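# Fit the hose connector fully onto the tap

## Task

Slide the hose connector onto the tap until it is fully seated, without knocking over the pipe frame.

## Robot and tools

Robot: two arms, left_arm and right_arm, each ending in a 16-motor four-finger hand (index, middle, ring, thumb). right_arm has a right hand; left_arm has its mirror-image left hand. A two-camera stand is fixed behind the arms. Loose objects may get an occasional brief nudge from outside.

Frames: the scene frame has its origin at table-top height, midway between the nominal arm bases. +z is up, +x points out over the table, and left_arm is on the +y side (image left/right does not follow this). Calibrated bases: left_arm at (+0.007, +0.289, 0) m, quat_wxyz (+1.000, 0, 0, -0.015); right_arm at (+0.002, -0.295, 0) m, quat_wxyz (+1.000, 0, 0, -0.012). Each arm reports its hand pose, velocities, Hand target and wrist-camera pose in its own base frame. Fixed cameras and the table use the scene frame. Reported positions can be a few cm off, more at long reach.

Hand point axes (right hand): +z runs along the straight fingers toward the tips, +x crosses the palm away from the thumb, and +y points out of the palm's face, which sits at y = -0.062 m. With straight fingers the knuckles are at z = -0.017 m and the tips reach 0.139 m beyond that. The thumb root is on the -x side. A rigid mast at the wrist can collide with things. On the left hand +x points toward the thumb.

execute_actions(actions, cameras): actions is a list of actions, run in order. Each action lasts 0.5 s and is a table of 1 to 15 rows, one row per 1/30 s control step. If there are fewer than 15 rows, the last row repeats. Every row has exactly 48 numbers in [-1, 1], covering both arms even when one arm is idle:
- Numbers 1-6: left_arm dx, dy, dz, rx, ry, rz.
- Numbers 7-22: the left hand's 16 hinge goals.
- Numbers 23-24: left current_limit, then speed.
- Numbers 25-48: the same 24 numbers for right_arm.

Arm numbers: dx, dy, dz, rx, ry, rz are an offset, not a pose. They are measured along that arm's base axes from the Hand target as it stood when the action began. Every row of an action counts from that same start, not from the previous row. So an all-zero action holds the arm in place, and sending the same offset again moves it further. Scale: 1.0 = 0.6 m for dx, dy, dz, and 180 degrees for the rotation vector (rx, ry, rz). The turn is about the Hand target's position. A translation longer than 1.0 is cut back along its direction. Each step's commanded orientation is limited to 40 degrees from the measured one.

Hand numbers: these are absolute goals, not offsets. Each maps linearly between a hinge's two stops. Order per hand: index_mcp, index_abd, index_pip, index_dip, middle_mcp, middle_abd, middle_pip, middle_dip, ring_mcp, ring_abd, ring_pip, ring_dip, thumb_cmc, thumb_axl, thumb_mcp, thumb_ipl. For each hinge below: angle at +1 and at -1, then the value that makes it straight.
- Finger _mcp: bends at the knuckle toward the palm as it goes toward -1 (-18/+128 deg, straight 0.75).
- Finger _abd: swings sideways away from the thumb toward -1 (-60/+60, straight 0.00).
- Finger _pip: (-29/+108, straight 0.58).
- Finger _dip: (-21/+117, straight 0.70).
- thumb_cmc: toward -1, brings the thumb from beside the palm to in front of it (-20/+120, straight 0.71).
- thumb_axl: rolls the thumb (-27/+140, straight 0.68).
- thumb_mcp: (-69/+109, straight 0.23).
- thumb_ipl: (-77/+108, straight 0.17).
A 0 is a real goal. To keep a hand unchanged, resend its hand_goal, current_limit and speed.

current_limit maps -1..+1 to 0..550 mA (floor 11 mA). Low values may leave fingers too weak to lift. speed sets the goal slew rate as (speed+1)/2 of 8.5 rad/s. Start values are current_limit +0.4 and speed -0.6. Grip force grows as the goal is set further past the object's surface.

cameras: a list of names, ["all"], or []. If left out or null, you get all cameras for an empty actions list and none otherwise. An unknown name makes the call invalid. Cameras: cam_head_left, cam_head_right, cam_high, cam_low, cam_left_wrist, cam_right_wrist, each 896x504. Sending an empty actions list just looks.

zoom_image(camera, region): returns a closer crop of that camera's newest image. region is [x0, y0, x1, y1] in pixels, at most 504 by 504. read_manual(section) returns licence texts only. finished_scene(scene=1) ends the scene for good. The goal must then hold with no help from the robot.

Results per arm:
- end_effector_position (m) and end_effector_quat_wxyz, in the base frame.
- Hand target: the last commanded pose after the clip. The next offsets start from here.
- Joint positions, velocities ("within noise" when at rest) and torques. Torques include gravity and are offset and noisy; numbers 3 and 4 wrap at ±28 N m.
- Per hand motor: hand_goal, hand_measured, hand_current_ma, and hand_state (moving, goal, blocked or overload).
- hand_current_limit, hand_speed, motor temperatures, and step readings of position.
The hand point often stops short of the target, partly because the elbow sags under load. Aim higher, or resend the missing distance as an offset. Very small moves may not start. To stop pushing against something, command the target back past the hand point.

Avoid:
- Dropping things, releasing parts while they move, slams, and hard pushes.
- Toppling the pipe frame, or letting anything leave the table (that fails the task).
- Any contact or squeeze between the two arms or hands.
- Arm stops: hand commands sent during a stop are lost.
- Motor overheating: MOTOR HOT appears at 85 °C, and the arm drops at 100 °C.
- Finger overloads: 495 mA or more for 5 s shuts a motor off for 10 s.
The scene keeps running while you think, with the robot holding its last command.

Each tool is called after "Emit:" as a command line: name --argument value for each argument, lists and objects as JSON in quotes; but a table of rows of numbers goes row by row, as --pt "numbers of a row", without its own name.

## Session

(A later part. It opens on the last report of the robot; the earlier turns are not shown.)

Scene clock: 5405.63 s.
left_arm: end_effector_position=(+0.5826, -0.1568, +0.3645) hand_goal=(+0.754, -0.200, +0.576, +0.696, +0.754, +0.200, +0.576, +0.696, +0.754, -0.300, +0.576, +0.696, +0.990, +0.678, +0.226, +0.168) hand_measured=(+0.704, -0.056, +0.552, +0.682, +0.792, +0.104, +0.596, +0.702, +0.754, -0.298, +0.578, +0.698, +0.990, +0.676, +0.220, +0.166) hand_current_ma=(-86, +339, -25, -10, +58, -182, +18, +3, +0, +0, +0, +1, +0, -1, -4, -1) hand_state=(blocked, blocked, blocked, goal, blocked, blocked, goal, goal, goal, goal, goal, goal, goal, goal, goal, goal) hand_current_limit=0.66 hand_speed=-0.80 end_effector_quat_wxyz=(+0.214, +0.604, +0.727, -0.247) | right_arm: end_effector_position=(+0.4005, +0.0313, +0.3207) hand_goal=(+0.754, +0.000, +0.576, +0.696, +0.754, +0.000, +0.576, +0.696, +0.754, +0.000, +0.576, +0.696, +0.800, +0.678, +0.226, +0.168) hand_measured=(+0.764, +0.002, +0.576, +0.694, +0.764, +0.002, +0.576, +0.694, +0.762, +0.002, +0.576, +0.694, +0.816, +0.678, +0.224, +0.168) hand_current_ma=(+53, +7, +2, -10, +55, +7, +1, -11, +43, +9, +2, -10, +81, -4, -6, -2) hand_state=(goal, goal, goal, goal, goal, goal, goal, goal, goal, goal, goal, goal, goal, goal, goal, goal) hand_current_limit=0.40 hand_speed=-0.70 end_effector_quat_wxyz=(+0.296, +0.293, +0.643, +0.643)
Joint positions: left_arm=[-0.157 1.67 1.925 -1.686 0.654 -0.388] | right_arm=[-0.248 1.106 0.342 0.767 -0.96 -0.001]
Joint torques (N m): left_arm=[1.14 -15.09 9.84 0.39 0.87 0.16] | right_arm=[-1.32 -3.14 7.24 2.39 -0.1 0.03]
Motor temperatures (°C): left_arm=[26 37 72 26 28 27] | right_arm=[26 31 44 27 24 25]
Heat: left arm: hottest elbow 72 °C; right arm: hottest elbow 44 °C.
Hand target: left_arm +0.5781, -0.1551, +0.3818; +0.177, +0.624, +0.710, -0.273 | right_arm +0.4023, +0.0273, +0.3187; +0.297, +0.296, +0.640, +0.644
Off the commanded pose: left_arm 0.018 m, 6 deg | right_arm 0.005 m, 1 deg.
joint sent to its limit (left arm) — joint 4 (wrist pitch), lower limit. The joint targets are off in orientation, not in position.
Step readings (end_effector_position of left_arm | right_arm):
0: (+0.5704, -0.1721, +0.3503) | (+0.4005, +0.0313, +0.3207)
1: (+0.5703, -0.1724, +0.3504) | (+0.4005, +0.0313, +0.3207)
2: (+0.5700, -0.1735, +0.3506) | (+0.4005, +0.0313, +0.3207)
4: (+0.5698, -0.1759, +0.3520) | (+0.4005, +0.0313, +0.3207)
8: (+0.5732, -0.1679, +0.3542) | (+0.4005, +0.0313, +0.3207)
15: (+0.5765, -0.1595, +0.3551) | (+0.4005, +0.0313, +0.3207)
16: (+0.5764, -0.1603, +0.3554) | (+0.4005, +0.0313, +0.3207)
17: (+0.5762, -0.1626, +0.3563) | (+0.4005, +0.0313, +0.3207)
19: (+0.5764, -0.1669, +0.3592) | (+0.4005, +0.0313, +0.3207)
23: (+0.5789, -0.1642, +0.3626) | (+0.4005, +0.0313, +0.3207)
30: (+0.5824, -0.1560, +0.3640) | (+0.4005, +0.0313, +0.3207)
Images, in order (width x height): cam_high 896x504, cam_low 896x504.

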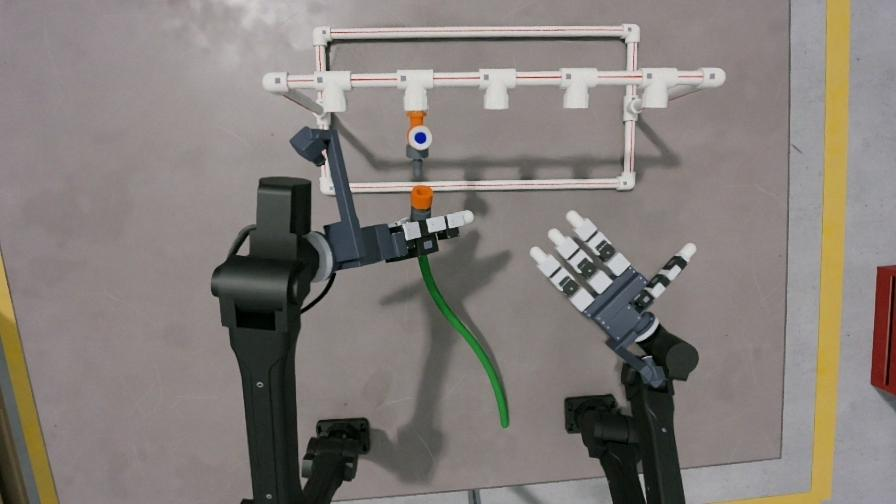

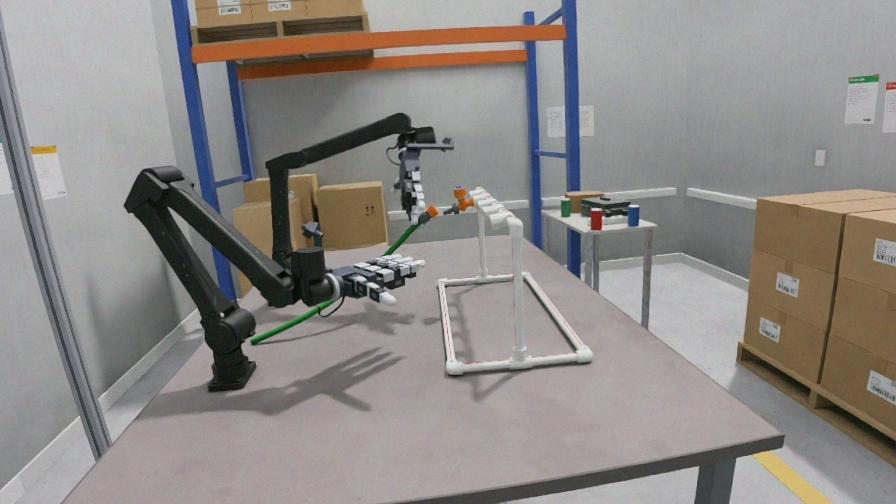

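Emit:
execute_actions --actions '[[[0.01,0.006,-0.02,0,0,0,0.754,-0.25,0.576,0.696,0.754,0.25,0.576,0.696,0.754,-0.3,0.576,0.696,0.99,0.678,0.226,0.168,0.72,-0.8,0,0,0,0,0,0,0.754,0,0.576,0.696,0.754,0,0.576,0.696,0.754,0,0.576,0.696,0.8,0.678,0.226,0.168,0.4,-0.7]],[[0,0,0,0,0,0,0.754,-0.25,0.576,0.696,0.754,0.25,0.576,0.696,0.754,-0.3,0.576,0.696,0.99,0.678,0.226,0.168,0.72,-0.8,0,0,0,0,0,0,0.754,0,0.576,0.696,0.754,0,0.576,0.696,0.754,0,0.576,0.696,0.8,0.678,0.226,0.168,0.4,-0.7]]]' --cameras '["cam_high","cam_low"]'

Emit:
zoom_image --camera "cam_high" --region '[370, 130, 490, 260]'

Emit:
zoom_image --camera "cam_low" --region '[380, 170, 490, 270]'

Scene clock: 5431.30 s.
left_arm: end_effector_position=(+0.5839, -0.1561, +0.3656) hand_goal=(+0.754, -0.250, +0.576, +0.696, +0.754, +0.250, +0.576, +0.696, +0.754, -0.300, +0.576, +0.696, +0.990, +0.678, +0.226, +0.168) hand_measured=(+0.704, -0.058, +0.550, +0.682, +0.796, +0.112, +0.596, +0.702, +0.754, -0.298, +0.578, +0.698, +0.990, +0.676, +0.220, +0.166) hand_current_ma=(-87, +473, -26, -10, +64, -319, +19, +3, +0, +0, +0, +1, +0, -1, -4, -1) hand_state=(blocked, blocked, blocked, goal, blocked, blocked, blocked, goal, goal, goal, goal, goal, goal, goal, goal, goal) hand_current_limit=0.72 hand_speed=-0.80 end_effector_quat_wxyz=(+0.218, +0.610, +0.721, -0.245) | right_arm: end_effector_position=(+0.4005, +0.0313, +0.3207) hand_goal=(+0.754, +0.000, +0.576, +0.696, +0.754, +0.000, +0.576, +0.696, +0.754, +0.000, +0.576, +0.696, +0.800, +0.678, +0.226, +0.168) hand_measured=(+0.764, +0.002, +0.576, +0.694, +0.764, +0.002, +0.576, +0.694, +0.762, +0.002, +0.576, +0.694, +0.816, +0.678, +0.224, +0.168) hand_current_ma=(+53, +7, +2, -10, +55, +7, +1, -11, +43, +9, +2, -10, +81, -4, -6, -2) hand_state=(goal, goal, goal, goal, goal, goal, goal, goal, goal, goal, goal, goal, goal, goal, goal, goal) hand_current_limit=0.40 hand_speed=-0.70 end_effector_quat_wxyz=(+0.296, +0.293, +0.643, +0.643)
Joint positions: left_arm=[-0.153 1.67 1.925 -1.686 0.656 -0.367] | right_arm=[-0.248 1.106 0.342 0.767 -0.96 -0.001]
Joint torques (N m): left_arm=[1.49 -14.21 9.39 0.46 0.86 0.17] | right_arm=[-1.26 -3.25 7.24 2.4 -0.09 0.03]
Motor temperatures (°C): left_arm=[26 37 65 26 29 27] | right_arm=[26 31 44 27 24 25]
Heat: left arm: hottest elbow 65 °C; right arm: hottest elbow 44 °C.
Hand target: left_arm +0.5841, -0.1514, +0.3699; +0.177, +0.624, +0.710, -0.274 | right_arm +0.4023, +0.0273, +0.3187; +0.297, +0.296, +0.640, +0.644
Off the commanded pose: left_arm 0.006 m, 6 deg | right_arm 0.005 m, 1 deg.
joint sent to its limit (left arm) — joint 4 (wrist pitch), lower limit. The joint targets are off in orientation, not in position.
Step readings (end_effector_position of left_arm | right_arm):
0: (+0.5826, -0.1568, +0.3645) | (+0.4005, +0.0313, +0.3207)
1: (+0.5826, -0.1568, +0.3645) | (+0.4005, +0.0313, +0.3207)
2: (+0.5826, -0.1569, +0.3646) | (+0.4005, +0.0313, +0.3207)
4: (+0.5828, -0.1571, +0.3648) | (+0.4005, +0.0313, +0.3207)
8: (+0.5834, -0.1566, +0.3653) | (+0.4005, +0.0313, +0.3207)
15: (+0.5837, -0.1562, +0.3655) | (+0.4005, +0.0313, +0.3207)
16: (+0.5838, -0.1560, +0.3655) | (+0.4005, +0.0313, +0.3207)
17: (+0.5838, -0.1561, +0.3656) | (+0.4005, +0.0313, +0.3207)
19: (+0.5838, -0.1561, +0.3656) | (+0.4005, +0.0313, +0.3207)
23: (+0.5838, -0.1561, +0.3656) | (+0.4005, +0.0313, +0.3207)
30: (+0.5839, -0.1561, +0.3656) | (+0.4005, +0.0313, +0.3207)
Images, in order (width x height): cam_high 896x504, cam_low 896x504.

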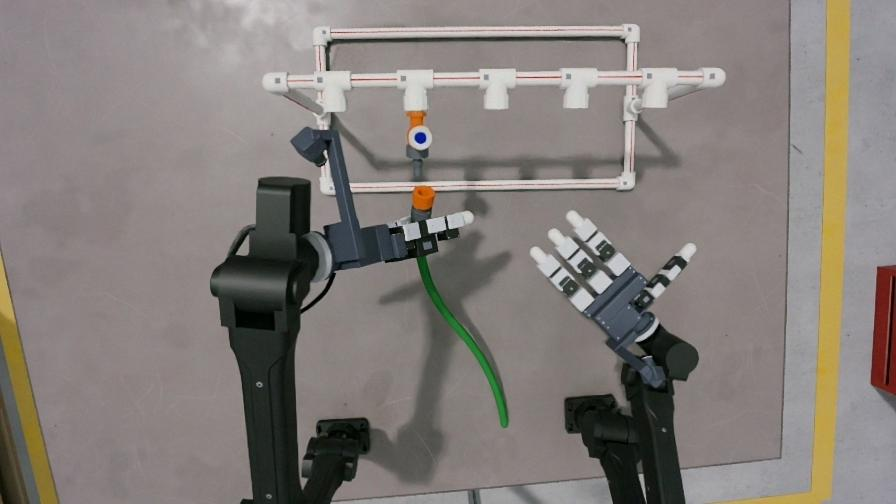

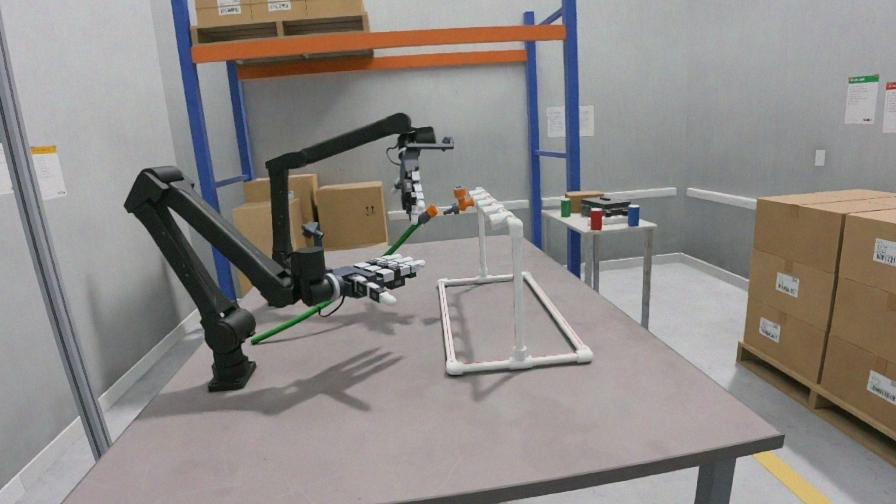

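Scaled by 3.877.

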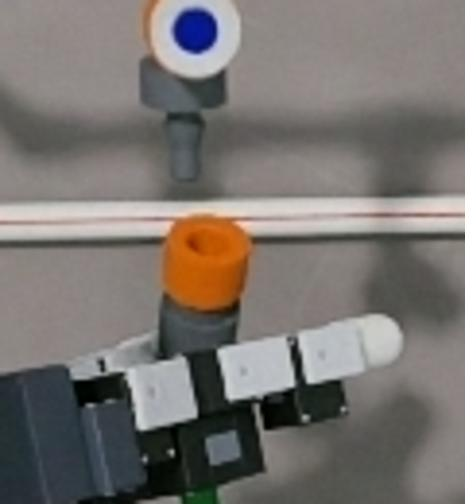

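Scaled by 4.582.

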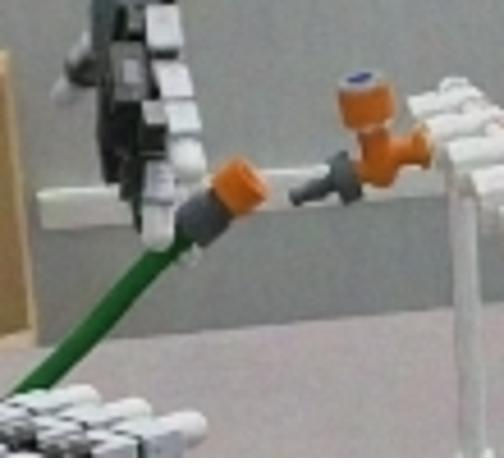

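Emit:
execute_actions --actions '[[[0.004,0.006,-0.015,0,0,0.01,0.754,-0.25,0.576,0.696,0.754,0.25,0.576,0.696,0.754,-0.3,0.576,0.696,0.99,0.678,0.226,0.168,0.72,-0.8,0,0,0,0,0,0,0.754,0,0.576,0.696,0.754,0,0.576,0.696,0.754,0,0.576,0.696,0.8,0.678,0.226,0.168,0.4,-0.7]],[[0,0,0,0,0,0,0.754,-0.25,0.576,0.696,0.754,0.25,0.576,0.696,0.754,-0.3,0.576,0.696,0.99,0.678,0.226,0.168,0.72,-0.8,0,0,0,0,0,0,0.754,0,0.576,0.696,0.754,0,0.576,0.696,0.754,0,0.576,0.696,0.8,0.678,0.226,0.168,0.4,-0.7]]]' --cameras '["cam_high","cam_low"]'

Emit:
zoom_image --camera "cam_high" --region '[370, 130, 490, 260]'

Emit:
zoom_image --camera "cam_low" --region '[380, 170, 490, 270]'

Scene clock: 5445.27 s.
left_arm: end_effector_position=(+0.5866, -0.1533, +0.3608) hand_goal=(+0.754, -0.250, +0.576, +0.696, +0.754, +0.250, +0.576, +0.696, +0.754, -0.300, +0.576, +0.696, +0.990, +0.678, +0.226, +0.168) hand_measured=(+0.704, -0.058, +0.550, +0.682, +0.796, +0.112, +0.596, +0.702, +0.754, -0.298, +0.578, +0.698, +0.990, +0.676, +0.220, +0.166) hand_current_ma=(-87, +473, -26, -10, +64, -319, +19, +3, +0, +0, +0, +1, +0, -1, -4, -1) hand_state=(blocked, blocked, blocked, goal, blocked, blocked, blocked, goal, goal, goal, goal, goal, goal, goal, goal, goal) hand_current_limit=0.72 hand_speed=-0.80 end_effector_quat_wxyz=(+0.215, +0.607, +0.724, -0.247) | right_arm: end_effector_position=(+0.4005, +0.0313, +0.3207) hand_goal=(+0.754, +0.000, +0.576, +0.696, +0.754, +0.000, +0.576, +0.696, +0.754, +0.000, +0.576, +0.696, +0.800, +0.678, +0.226, +0.168) hand_measured=(+0.764, +0.002, +0.576, +0.694, +0.764, +0.002, +0.576, +0.694, +0.762, +0.002, +0.576, +0.694, +0.816, +0.678, +0.224, +0.168) hand_current_ma=(+53, +7, +2, -10, +55, +7, +1, -11, +43, +9, +2, -10, +81, -4, -6, -2) hand_state=(goal, goal, goal, goal, goal, goal, goal, goal, goal, goal, goal, goal, goal, goal, goal, goal) hand_current_limit=0.40 hand_speed=-0.70 end_effector_quat_wxyz=(+0.296, +0.293, +0.643, +0.643)
Joint positions: left_arm=[-0.148 1.679 1.925 -1.686 0.656 -0.367] | right_arm=[-0.248 1.106 0.342 0.767 -0.96 -0.001]
Joint torques (N m): left_arm=[1.44 -13.86 9.18 0.4 0.83 0.05] | right_arm=[-1.32 -3.19 7.23 2.39 -0.1 0.03]
Motor temperatures (°C): left_arm=[26 37 63 26 30 27] | right_arm=[26 31 44 27 24 25]
Heat: left arm: hottest elbow 63 °C; right arm: hottest elbow 44 °C.
Hand target: left_arm +0.5864, -0.1479, +0.3609; +0.181, +0.613, +0.720, -0.271 | right_arm +0.4023, +0.0273, +0.3187; +0.297, +0.296, +0.640, +0.644
Off the commanded pose: left_arm 0.005 m, 5 deg | right_arm 0.005 m, 1 deg.
joint sent to its limit (left arm) — joint 4 (wrist pitch), lower limit. The joint targets are off in orientation, not in position.
Step readings (end_effector_position of left_arm | right_arm):
0: (+0.5839, -0.1561, +0.3656) | (+0.4005, +0.0313, +0.3207)
1: (+0.5839, -0.1561, +0.3656) | (+0.4005, +0.0313, +0.3207)
2: (+0.5839, -0.1561, +0.3656) | (+0.4005, +0.0313, +0.3207)
4: (+0.5841, -0.1557, +0.3654) | (+0.4005, +0.0313, +0.3207)
8: (+0.5852, -0.1540, +0.3639) | (+0.4005, +0.0313, +0.3207)
15: (+0.5866, -0.1533, +0.3608) | (+0.4005, +0.0313, +0.3207)
16: (+0.5866, -0.1533, +0.3608) | (+0.4005, +0.0313, +0.3207)
17: (+0.5866, -0.1533, +0.3608) | (+0.4005, +0.0313, +0.3207)
19: (+0.5866, -0.1533, +0.3608) | (+0.4005, +0.0313, +0.3207)
23: (+0.5866, -0.1533, +0.3608) | (+0.4005, +0.0313, +0.3207)
30: (+0.5866, -0.1533, +0.3608) | (+0.4005, +0.0313, +0.3207)
Images, in order (width x height): cam_high 896x504, cam_low 896x504.

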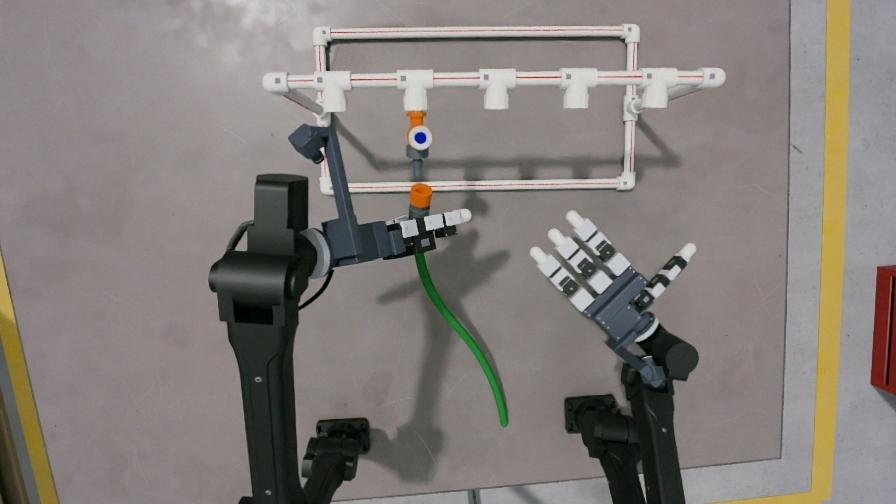

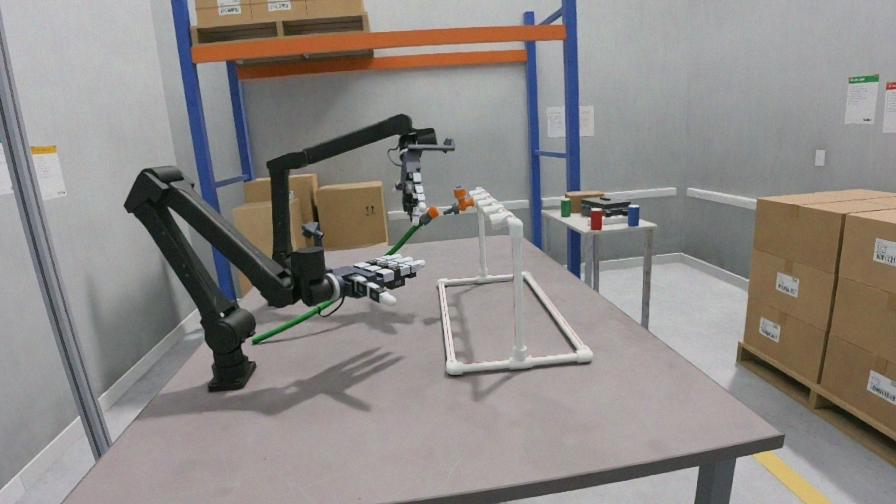

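Scaled by 3.877.

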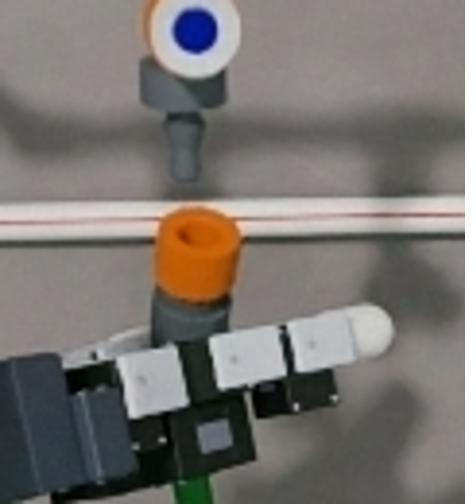

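Scaled by 4.582.

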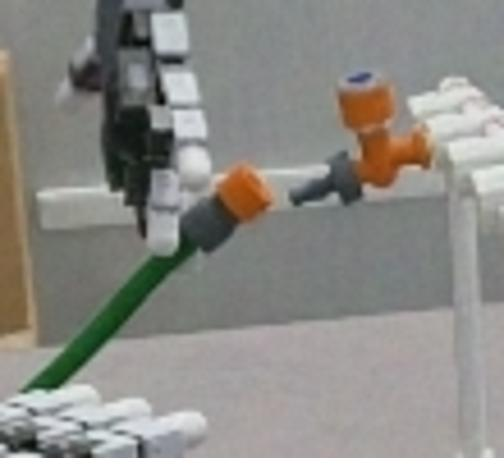

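Emit:
execute_actions --actions '[[[0.008,0.009,-0.025,0,0,0,0.754,-0.25,0.576,0.696,0.754,0.25,0.576,0.696,0.754,-0.3,0.576,0.696,0.99,0.678,0.226,0.168,0.72,-0.8,0,0,0,0,0,0,0.754,0,0.576,0.696,0.754,0,0.576,0.696,0.754,0,0.576,0.696,0.8,0.678,0.226,0.168,0.4,-0.7]],[[0.008,0,0,0,0,0,0.754,-0.25,0.576,0.696,0.754,0.25,0.576,0.696,0.754,-0.3,0.576,0.696,0.99,0.678,0.226,0.168,0.72,-0.8,0,0,0,0,0,0,0.754,0,0.576,0.696,0.754,0,0.576,0.696,0.754,0,0.576,0.696,0.8,0.678,0.226,0.168,0.4,-0.7]]]' --cameras '["cam_high","cam_low"]'

Emit:
zoom_image --camera "cam_high" --region '[370, 130, 490, 260]'

Emit:
zoom_image --camera "cam_low" --region '[380, 170, 490, 270]'

Scene clock: 5458.77 s.
left_arm: end_effector_position=(+0.5941, -0.1462, +0.3399) hand_goal=(+0.754, -0.250, +0.576, +0.696, +0.754, +0.250, +0.576, +0.696, +0.754, -0.300, +0.576, +0.696, +0.990, +0.678, +0.226, +0.168) hand_measured=(+0.702, -0.058, +0.550, +0.682, +0.796, +0.114, +0.596, +0.702, +0.754, -0.298, +0.578, +0.698, +0.990, +0.676, +0.220, +0.166) hand_current_ma=(-90, +473, -27, -10, +64, -314, +19, +3, +0, +0, +0, +1, +0, -1, -4, -1) hand_state=(blocked, blocked, blocked, goal, blocked, blocked, blocked, goal, goal, goal, goal, goal, goal, goal, goal, goal) hand_current_limit=0.72 hand_speed=-0.80 end_effector_quat_wxyz=(+0.203, +0.603, +0.729, -0.254) | right_arm: end_effector_position=(+0.4005, +0.0313, +0.3207) hand_goal=(+0.754, +0.000, +0.576, +0.696, +0.754, +0.000, +0.576, +0.696, +0.754, +0.000, +0.576, +0.696, +0.800, +0.678, +0.226, +0.168) hand_measured=(+0.764, +0.002, +0.576, +0.694, +0.764, +0.002, +0.576, +0.694, +0.762, +0.002, +0.576, +0.694, +0.816, +0.678, +0.224, +0.168) hand_current_ma=(+53, +7, +2, -10, +55, +7, +1, -11, +43, +9, +2, -10, +81, -4, -6, -2) hand_state=(goal, goal, goal, goal, goal, goal, goal, goal, goal, goal, goal, goal, goal, goal, goal, goal) hand_current_limit=0.40 hand_speed=-0.70 end_effector_quat_wxyz=(+0.296, +0.293, +0.643, +0.643)
Joint positions: left_arm=[-0.132 1.707 1.914 -1.686 0.657 -0.352] | right_arm=[-0.248 1.106 0.342 0.767 -0.96 -0.001]
Joint torques (N m): left_arm=[1.2 -14.15 10.03 0.23 0.77 0.15] | right_arm=[-1.32 -3.19 7.25 2.4 -0.1 0.03]
Motor temperatures (°C): left_arm=[26 37 61 26 30 27] | right_arm=[26 31 44 27 24 25]
Heat: left arm: hottest elbow 61 °C; right arm: hottest elbow 44 °C.
Hand target: left_arm +0.5961, -0.1424, +0.3459; +0.181, +0.613, +0.720, -0.271 | right_arm +0.4023, +0.0273, +0.3187; +0.297, +0.296, +0.640, +0.644
Off the commanded pose: left_arm 0.007 m, 4 deg | right_arm 0.005 m, 1 deg.
joint sent to its limit (left arm) — joint 4 (wrist pitch), lower limit. The joint targets are off in orientation, not in position.
Step readings (end_effector_position of left_arm | right_arm):
0: (+0.5866, -0.1533, +0.3608) | (+0.4005, +0.0313, +0.3207)
1: (+0.5866, -0.1533, +0.3608) | (+0.4005, +0.0313, +0.3207)
2: (+0.5869, -0.1527, +0.3605) | (+0.4005, +0.0313, +0.3207)
4: (+0.5875, -0.1521, +0.3598) | (+0.4005, +0.0313, +0.3207)
8: (+0.5893, -0.1486, +0.3539) | (+0.4005, +0.0313, +0.3207)
15: (+0.5924, -0.1459, +0.3443) | (+0.4005, +0.0313, +0.3207)
16: (+0.5925, -0.1459, +0.3441) | (+0.4005, +0.0313, +0.3207)
17: (+0.5926, -0.1459, +0.3439) | (+0.4005, +0.0313, +0.3207)
19: (+0.5927, -0.1460, +0.3437) | (+0.4005, +0.0313, +0.3207)
23: (+0.5930, -0.1460, +0.3428) | (+0.4005, +0.0313, +0.3207)
30: (+0.5940, -0.1462, +0.3401) | (+0.4005, +0.0313, +0.3207)
Images, in order (width x height): cam_high 896x504, cam_low 896x504.

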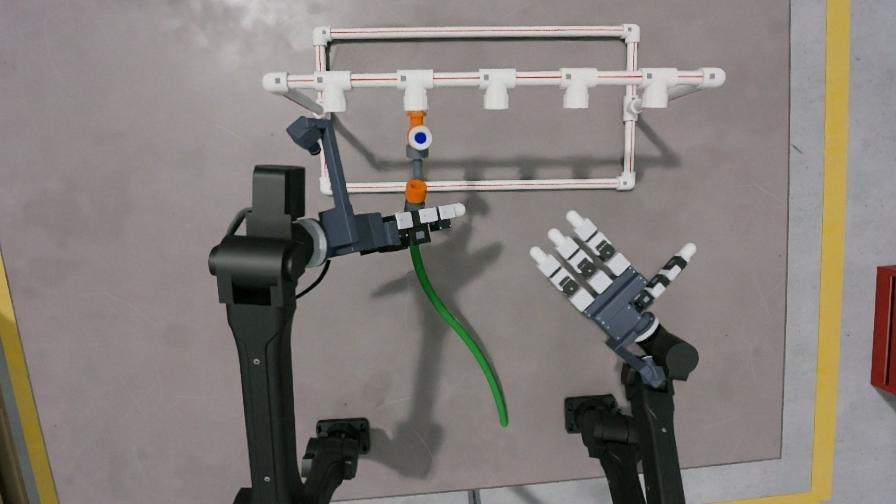

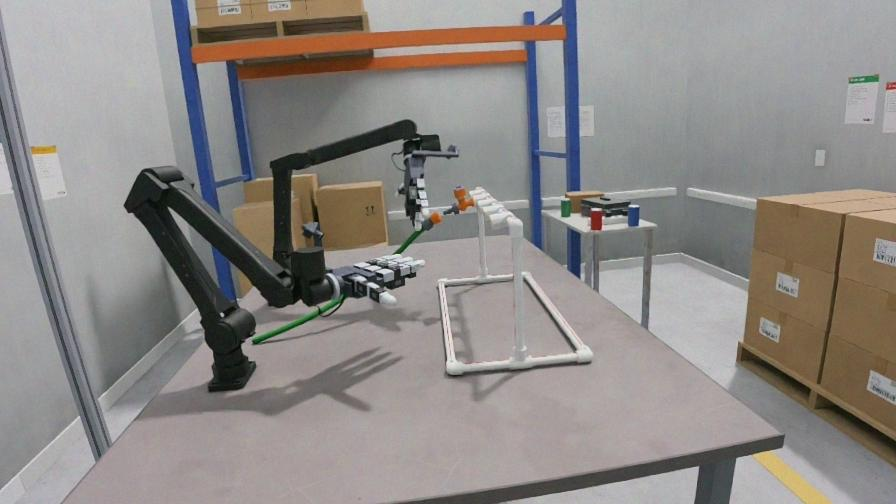

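Scaled by 3.877.

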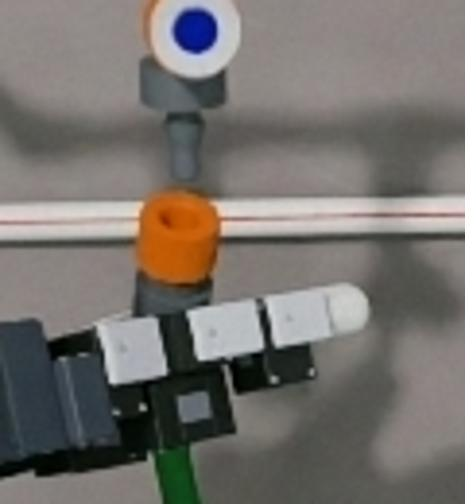

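Scaled by 4.582.

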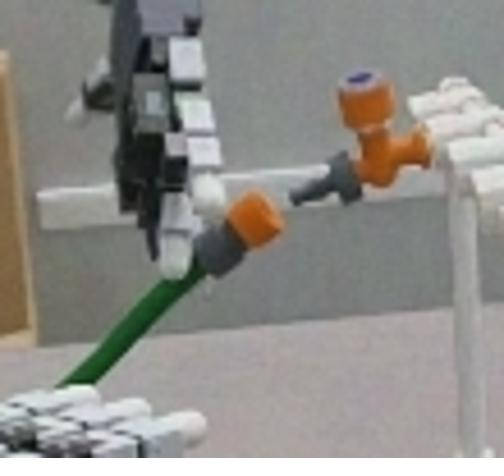

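Emit:
execute_actions --actions '[[[0,-0.012,0,0,0,0,0.754,-0.25,0.576,0.696,0.754,0.25,0.576,0.696,0.754,-0.3,0.576,0.696,0.99,0.678,0.226,0.168,0.72,-0.8,0,0,0,0,0,0,0.754,0,0.576,0.696,0.754,0,0.576,0.696,0.754,0,0.576,0.696,0.8,0.678,0.226,0.168,0.4,-0.7]]]' --cameras '["cam_high","cam_low"]'

Emit:
zoom_image --camera "cam_high" --region '[370, 130, 490, 260]'

Emit:
zoom_image --camera "cam_low" --region '[380, 170, 490, 270]'

Scene clock: 5470.40 s.
left_arm: end_effector_position=(+0.5950, -0.1463, +0.3372) hand_goal=(+0.754, -0.250, +0.576, +0.696, +0.754, +0.250, +0.576, +0.696, +0.754, -0.300, +0.576, +0.696, +0.990, +0.678, +0.226, +0.168) hand_measured=(+0.702, -0.058, +0.550, +0.682, +0.796, +0.114, +0.596, +0.702, +0.754, -0.298, +0.578, +0.698, +0.990, +0.676, +0.220, +0.166) hand_current_ma=(-93, +473, -27, -11, +64, -309, +19, +3, +0, +0, +0, +1, +0, -1, -4, -1) hand_state=(blocked, blocked, blocked, goal, blocked, blocked, blocked, goal, goal, goal, goal, goal, goal, goal, goal, goal) hand_current_limit=0.72 hand_speed=-0.80 end_effector_quat_wxyz=(+0.202, +0.602, +0.729, -0.255) | right_arm: end_effector_position=(+0.4005, +0.0313, +0.3207) hand_goal=(+0.754, +0.000, +0.576, +0.696, +0.754, +0.000, +0.576, +0.696, +0.754, +0.000, +0.576, +0.696, +0.800, +0.678, +0.226, +0.168) hand_measured=(+0.764, +0.002, +0.576, +0.694, +0.764, +0.002, +0.576, +0.694, +0.762, +0.002, +0.576, +0.694, +0.816, +0.678, +0.224, +0.168) hand_current_ma=(+53, +7, +2, -10, +55, +7, +1, -11, +43, +9, +2, -10, +81, -4, -6, -2) hand_state=(goal, goal, goal, goal, goal, goal, goal, goal, goal, goal, goal, goal, goal, goal, goal, goal) hand_current_limit=0.40 hand_speed=-0.70 end_effector_quat_wxyz=(+0.296, +0.293, +0.643, +0.643)
Joint positions: left_arm=[-0.132 1.712 1.914 -1.686 0.657 -0.352] | right_arm=[-0.248 1.106 0.342 0.767 -0.96 -0.001]
Joint torques (N m): left_arm=[0.26 -14.21 10.76 0.29 0.73 0.05] | right_arm=[-1.26 -3.19 7.24 2.39 -0.09 0.03]
Motor temperatures (°C): left_arm=[26 37 60 26 30 27] | right_arm=[26 31 44 27 24 25]
Heat: left arm: hottest elbow 60 °C; right arm: hottest elbow 44 °C.
Hand target: left_arm +0.5961, -0.1496, +0.3459; +0.181, +0.613, +0.720, -0.271 | right_arm +0.4023, +0.0273, +0.3187; +0.297, +0.296, +0.640, +0.644
Off the commanded pose: left_arm 0.009 m, 3 deg | right_arm 0.005 m, 1 deg.
joint sent to its limit (left arm) — joint 4 (wrist pitch), lower limit. The joint targets are off in orientation, not in position.
Step readings (end_effector_position of left_arm | right_arm):
0: (+0.5941, -0.1462, +0.3399) | (+0.4005, +0.0313, +0.3207)
1: (+0.5941, -0.1462, +0.3399) | (+0.4005, +0.0313, +0.3207)
2: (+0.5941, -0.1462, +0.3399) | (+0.4005, +0.0313, +0.3207)
4: (+0.5942, -0.1462, +0.3397) | (+0.4005, +0.0313, +0.3207)
8: (+0.5945, -0.1462, +0.3388) | (+0.4005, +0.0313, +0.3207)
15: (+0.5950, -0.1463, +0.3372) | (+0.4005, +0.0313, +0.3207)
Images, in order (width x height): cam_high 896x504, cam_low 896x504.

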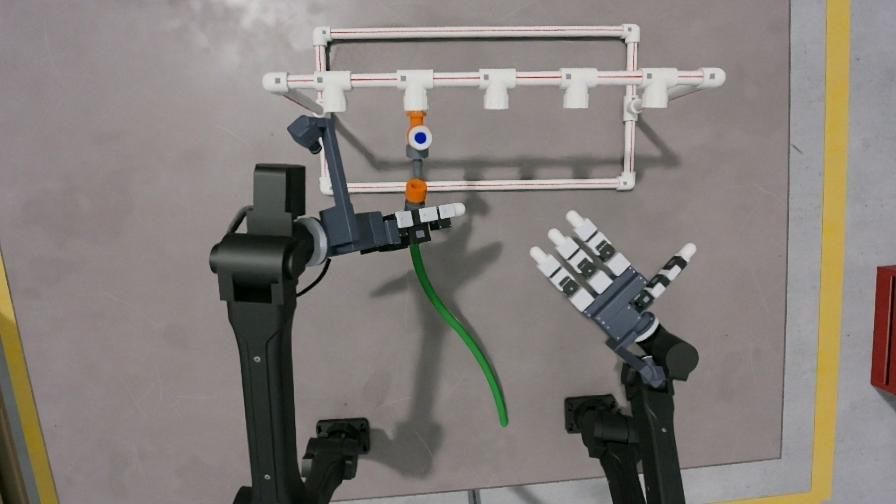

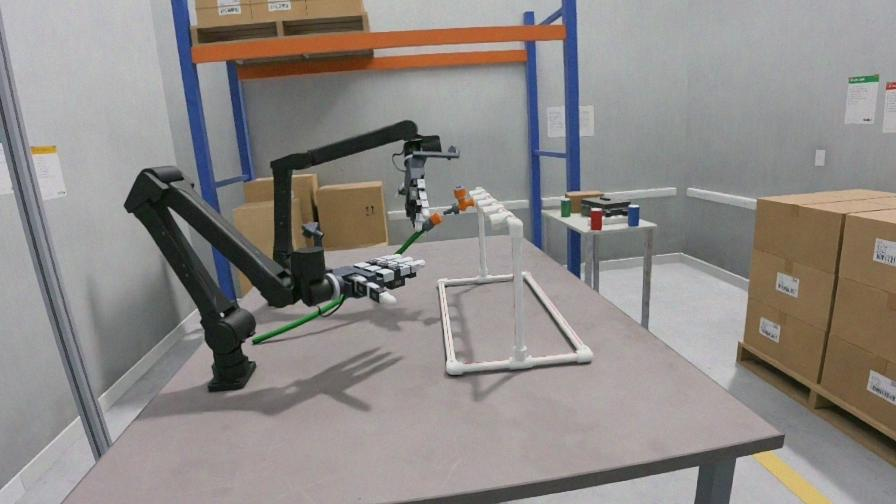

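Scaled by 3.877.

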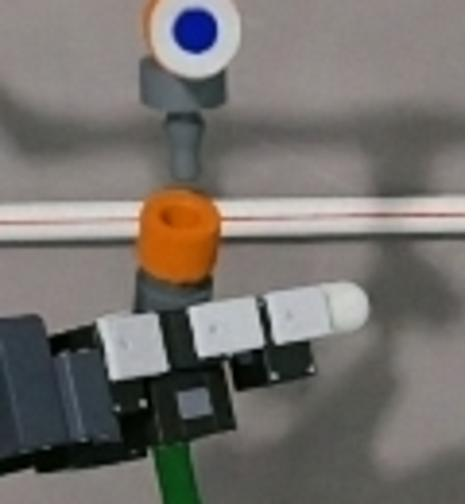

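Scaled by 4.582.

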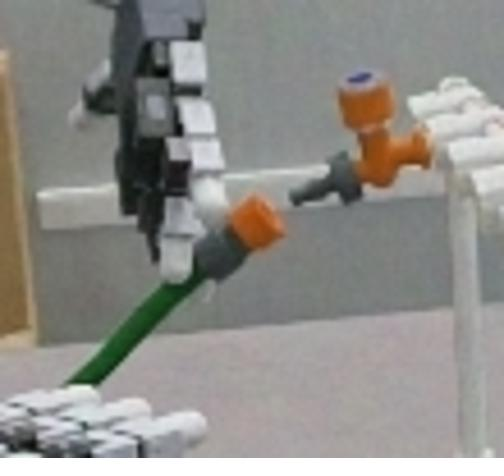

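Emit:
execute_actions --actions '[[[0.008,-0.01,0.01,0,0,0,0.754,-0.25,0.576,0.696,0.754,0.25,0.576,0.696,0.754,-0.3,0.576,0.696,0.99,0.678,0.226,0.168,0.72,-0.8,0,0,0,0,0,0,0.754,0,0.576,0.696,0.754,0,0.576,0.696,0.754,0,0.576,0.696,0.8,0.678,0.226,0.168,0.4,-0.7]]]' --cameras '["cam_high","cam_low"]'

Emit:
zoom_image --camera "cam_high" --region '[370, 130, 490, 260]'

Emit:
zoom_image --camera "cam_low" --region '[380, 170, 490, 270]'

Scene clock: 5478.40 s.
left_arm: end_effector_position=(+0.5970, -0.1491, +0.3298) hand_goal=(+0.754, -0.250, +0.576, +0.696, +0.754, +0.250, +0.576, +0.696, +0.754, -0.300, +0.576, +0.696, +0.990, +0.678, +0.226, +0.168) hand_measured=(+0.698, -0.058, +0.548, +0.680, +0.796, +0.122, +0.598, +0.702, +0.754, -0.298, +0.578, +0.698, +0.990, +0.676, +0.220, +0.166) hand_current_ma=(-103, +473, -31, -12, +66, -282, +21, +3, +0, +0, +0, +1, +0, -1, -4, -1) hand_state=(blocked, blocked, blocked, goal, blocked, blocked, blocked, goal, goal, goal, goal, goal, goal, goal, goal, goal) hand_current_limit=0.72 hand_speed=-0.80 end_effector_quat_wxyz=(+0.196, +0.602, +0.729, -0.258) | right_arm: end_effector_position=(+0.4005, +0.0313, +0.3207) hand_goal=(+0.754, +0.000, +0.576, +0.696, +0.754, +0.000, +0.576, +0.696, +0.754, +0.000, +0.576, +0.696, +0.800, +0.678, +0.226, +0.168) hand_measured=(+0.764, +0.002, +0.576, +0.694, +0.764, +0.002, +0.576, +0.694, +0.762, +0.002, +0.576, +0.694, +0.816, +0.678, +0.224, +0.168) hand_current_ma=(+53, +7, +2, -10, +55, +7, +1, -11, +43, +9, +2, -10, +81, -4, -6, -2) hand_state=(goal, goal, goal, goal, goal, goal, goal, goal, goal, goal, goal, goal, goal, goal, goal, goal) hand_current_limit=0.40 hand_speed=-0.70 end_effector_quat_wxyz=(+0.296, +0.293, +0.643, +0.643)
Joint positions: left_arm=[-0.137 1.725 1.914 -1.686 0.657 -0.352] | right_arm=[-0.248 1.106 0.342 0.767 -0.96 -0.001]
Joint torques (N m): left_arm=[-0.09 -14.74 13.11 0.23 0.71 -0.14] | right_arm=[-1.26 -3.19 7.25 2.39 -0.1 0.03]
Motor temperatures (°C): left_arm=[26 37 60 26 30 27] | right_arm=[26 31 44 27 24 25]
Heat: left arm: hottest elbow 60 °C; right arm: hottest elbow 44 °C.
Hand target: left_arm +0.6008, -0.1557, +0.3520; +0.181, +0.613, +0.720, -0.271 | right_arm +0.4023, +0.0273, +0.3187; +0.297, +0.296, +0.640, +0.644
Off the commanded pose: left_arm 0.023 m, 3 deg | right_arm 0.005 m, 1 deg.
joint sent to its limit (left arm) — joint 4 (wrist pitch), lower limit. The joint targets are off in orientation, not in position.
Step readings (end_effector_position of left_arm | right_arm):
0: (+0.5950, -0.1463, +0.3372) | (+0.4005, +0.0313, +0.3207)
1: (+0.5950, -0.1463, +0.3372) | (+0.4005, +0.0313, +0.3207)
2: (+0.5950, -0.1463, +0.3372) | (+0.4005, +0.0313, +0.3207)
4: (+0.5952, -0.1466, +0.3365) | (+0.4005, +0.0313, +0.3207)
8: (+0.5960, -0.1476, +0.3336) | (+0.4005, +0.0313, +0.3207)
15: (+0.5970, -0.1491, +0.3298) | (+0.4005, +0.0313, +0.3207)
Images, in order (width x height): cam_high 896x504, cam_low 896x504.

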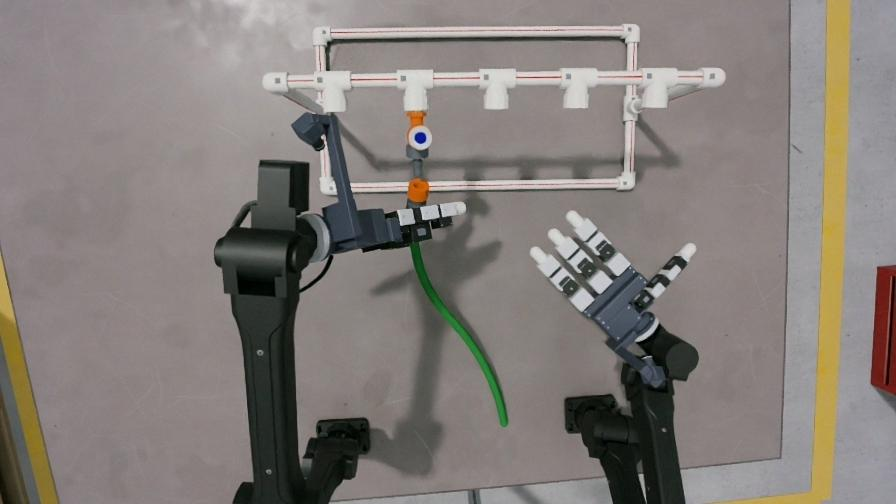

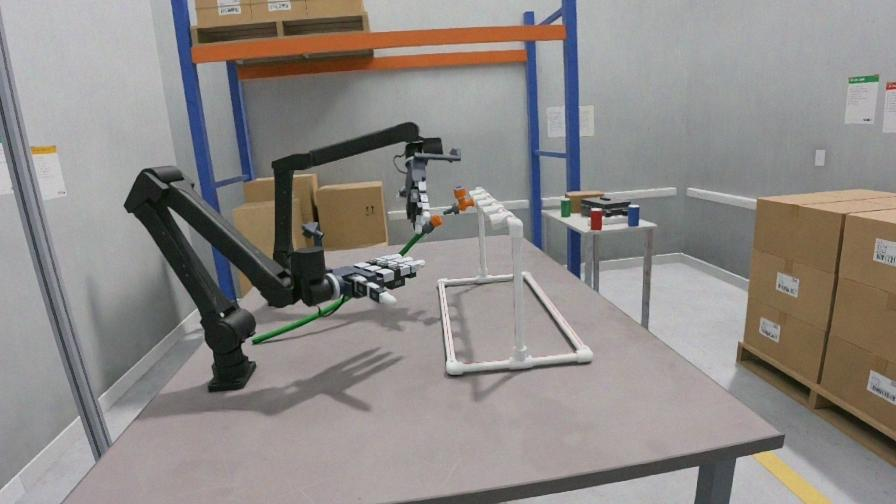

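Scaled by 3.877.

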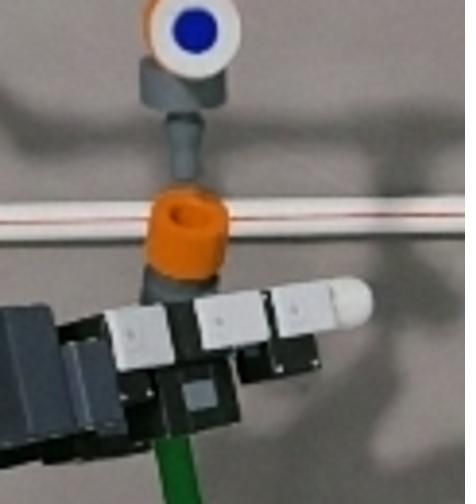

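Scaled by 4.582.

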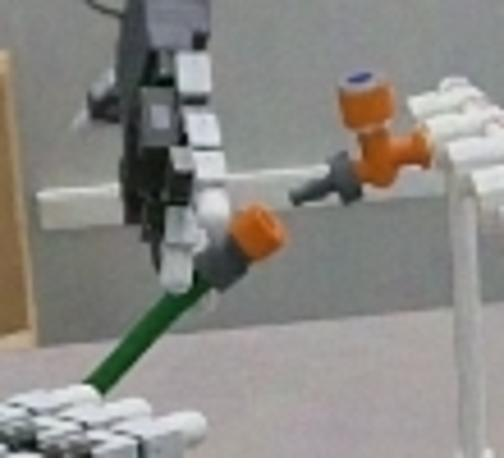

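Emit:
execute_actions --actions '[[[0.0,0,0.025,0,0,0,0.754,-0.25,0.576,0.696,0.754,0.25,0.576,0.696,0.754,-0.3,0.576,0.696,0.99,0.678,0.226,0.168,0.72,-0.8,0,0,0,0,0,0,0.754,0,0.576,0.696,0.754,0,0.576,0.696,0.754,0,0.576,0.696,0.8,0.678,0.226,0.168,0.4,-0.7]],[[0.0,0,0.01,0,0,0,0.754,-0.25,0.576,0.696,0.754,0.25,0.576,0.696,0.754,-0.3,0.576,0.696,0.99,0.678,0.226,0.168,0.72,-0.8,0,0,0,0,0,0,0.754,0,0.576,0.696,0.754,0,0.576,0.696,0.754,0,0.576,0.696,0.8,0.678,0.226,0.168,0.4,-0.7]]]' --cameras '["cam_high","cam_low"]'

Emit:
zoom_image --camera "cam_high" --region '[370, 130, 490, 260]'

Emit:
zoom_image --camera "cam_low" --region '[380, 170, 490, 270]'

Scene clock: 5491.70 s.
left_arm: end_effector_position=(+0.5959, -0.1490, +0.3288) hand_goal=(+0.754, -0.250, +0.576, +0.696, +0.754, +0.250, +0.576, +0.696, +0.754, -0.300, +0.576, +0.696, +0.990, +0.678, +0.226, +0.168) hand_measured=(+0.696, -0.062, +0.548, +0.680, +0.798, +0.128, +0.598, +0.702, +0.754, -0.298, +0.578, +0.698, +0.990, +0.676, +0.220, +0.166) hand_current_ma=(-108, +473, -32, -13, +71, -266, +22, +3, +0, +0, +0, +1, +0, -1, -4, -1) hand_state=(blocked, blocked, blocked, goal, blocked, blocked, blocked, goal, goal, goal, goal, goal, goal, goal, goal, goal) hand_current_limit=0.72 hand_speed=-0.80 end_effector_quat_wxyz=(+0.193, +0.596, +0.735, -0.261) | right_arm: end_effector_position=(+0.4005, +0.0313, +0.3207) hand_goal=(+0.754, +0.000, +0.576, +0.696, +0.754, +0.000, +0.576, +0.696, +0.754, +0.000, +0.576, +0.696, +0.800, +0.678, +0.226, +0.168) hand_measured=(+0.764, +0.002, +0.576, +0.694, +0.764, +0.002, +0.576, +0.694, +0.762, +0.002, +0.576, +0.694, +0.816, +0.678, +0.224, +0.168) hand_current_ma=(+53, +7, +2, -10, +55, +7, +1, -11, +43, +9, +2, -10, +81, -4, -6, -2) hand_state=(goal, goal, goal, goal, goal, goal, goal, goal, goal, goal, goal, goal, goal, goal, goal, goal) hand_current_limit=0.40 hand_speed=-0.70 end_effector_quat_wxyz=(+0.296, +0.293, +0.643, +0.643)
Joint positions: left_arm=[-0.139 1.725 1.914 -1.686 0.657 -0.372] | right_arm=[-0.248 1.106 0.342 0.767 -0.96 -0.001]
Joint torques (N m): left_arm=[-0.5 -15.91 15.08 0.25 0.69 -0.22] | right_arm=[-1.26 -3.19 7.25 2.39 -0.09 0.03]
Motor temperatures (°C): left_arm=[26 38 61 26 30 27] | right_arm=[26 31 44 27 24 25]
Heat: left arm: hottest elbow 61 °C; right arm: hottest elbow 44 °C.
Hand target: left_arm +0.6008, -0.1556, +0.3730; +0.181, +0.613, +0.720, -0.271 | right_arm +0.4023, +0.0273, +0.3187; +0.297, +0.296, +0.640, +0.644
Off the commanded pose: left_arm 0.045 m, 3 deg | right_arm 0.005 m, 1 deg.
joint sent to its limit (left arm) — joint 4 (wrist pitch), lower limit. The joint targets are off in orientation, not in position.
Step readings (end_effector_position of left_arm | right_arm):
0: (+0.5970, -0.1491, +0.3298) | (+0.4005, +0.0313, +0.3207)
1: (+0.5970, -0.1491, +0.3298) | (+0.4005, +0.0313, +0.3207)
2: (+0.5969, -0.1491, +0.3298) | (+0.4005, +0.0313, +0.3207)
4: (+0.5968, -0.1489, +0.3296) | (+0.4005, +0.0313, +0.3207)
8: (+0.5965, -0.1491, +0.3294) | (+0.4005, +0.0313, +0.3207)
15: (+0.5963, -0.1491, +0.3292) | (+0.4005, +0.0313, +0.3207)
16: (+0.5963, -0.1491, +0.3292) | (+0.4005, +0.0313, +0.3207)
17: (+0.5963, -0.1491, +0.3292) | (+0.4005, +0.0313, +0.3207)
19: (+0.5962, -0.1489, +0.3291) | (+0.4005, +0.0313, +0.3207)
23: (+0.5961, -0.1488, +0.3290) | (+0.4005, +0.0313, +0.3207)
30: (+0.5959, -0.1491, +0.3289) | (+0.4005, +0.0313, +0.3207)
Images, in order (width x height): cam_high 896x504, cam_low 896x504.

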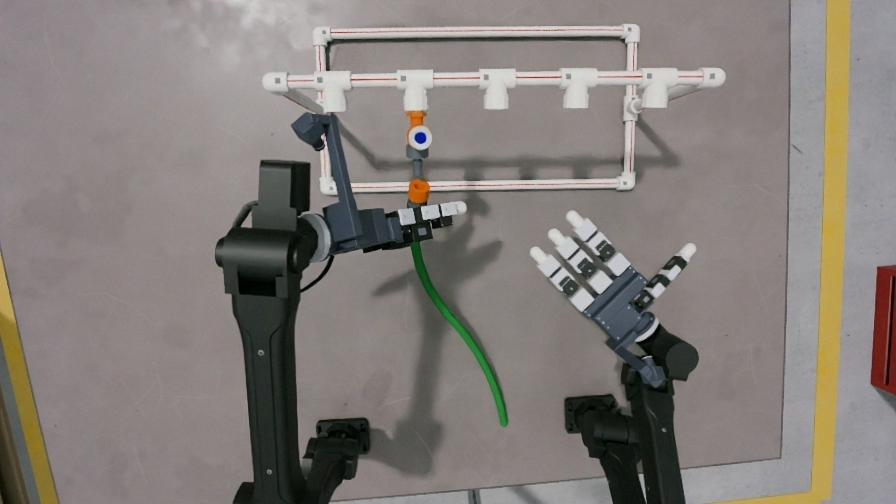

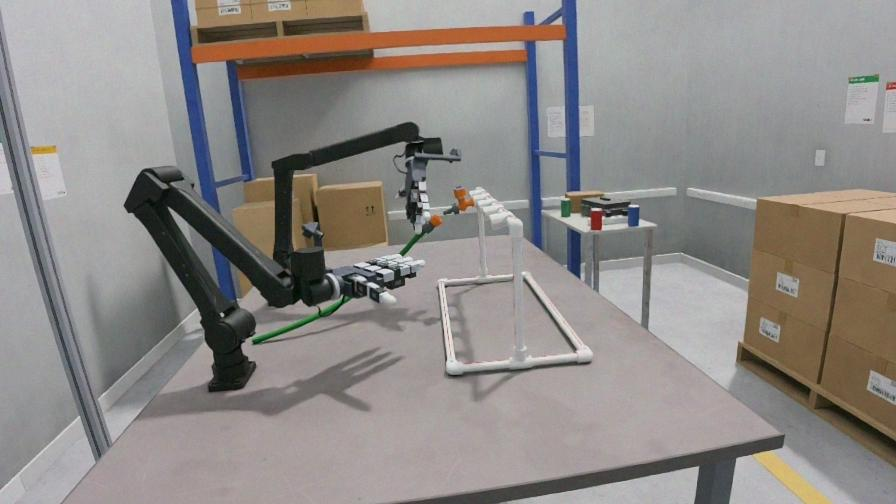

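Scaled by 3.877.

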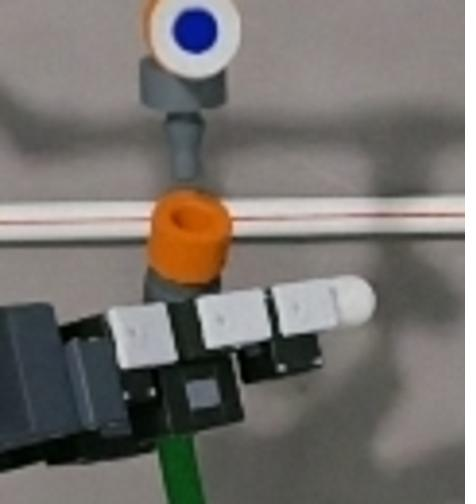

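Scaled by 4.582.

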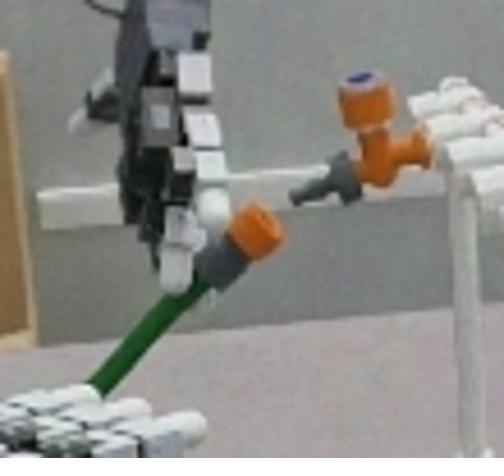

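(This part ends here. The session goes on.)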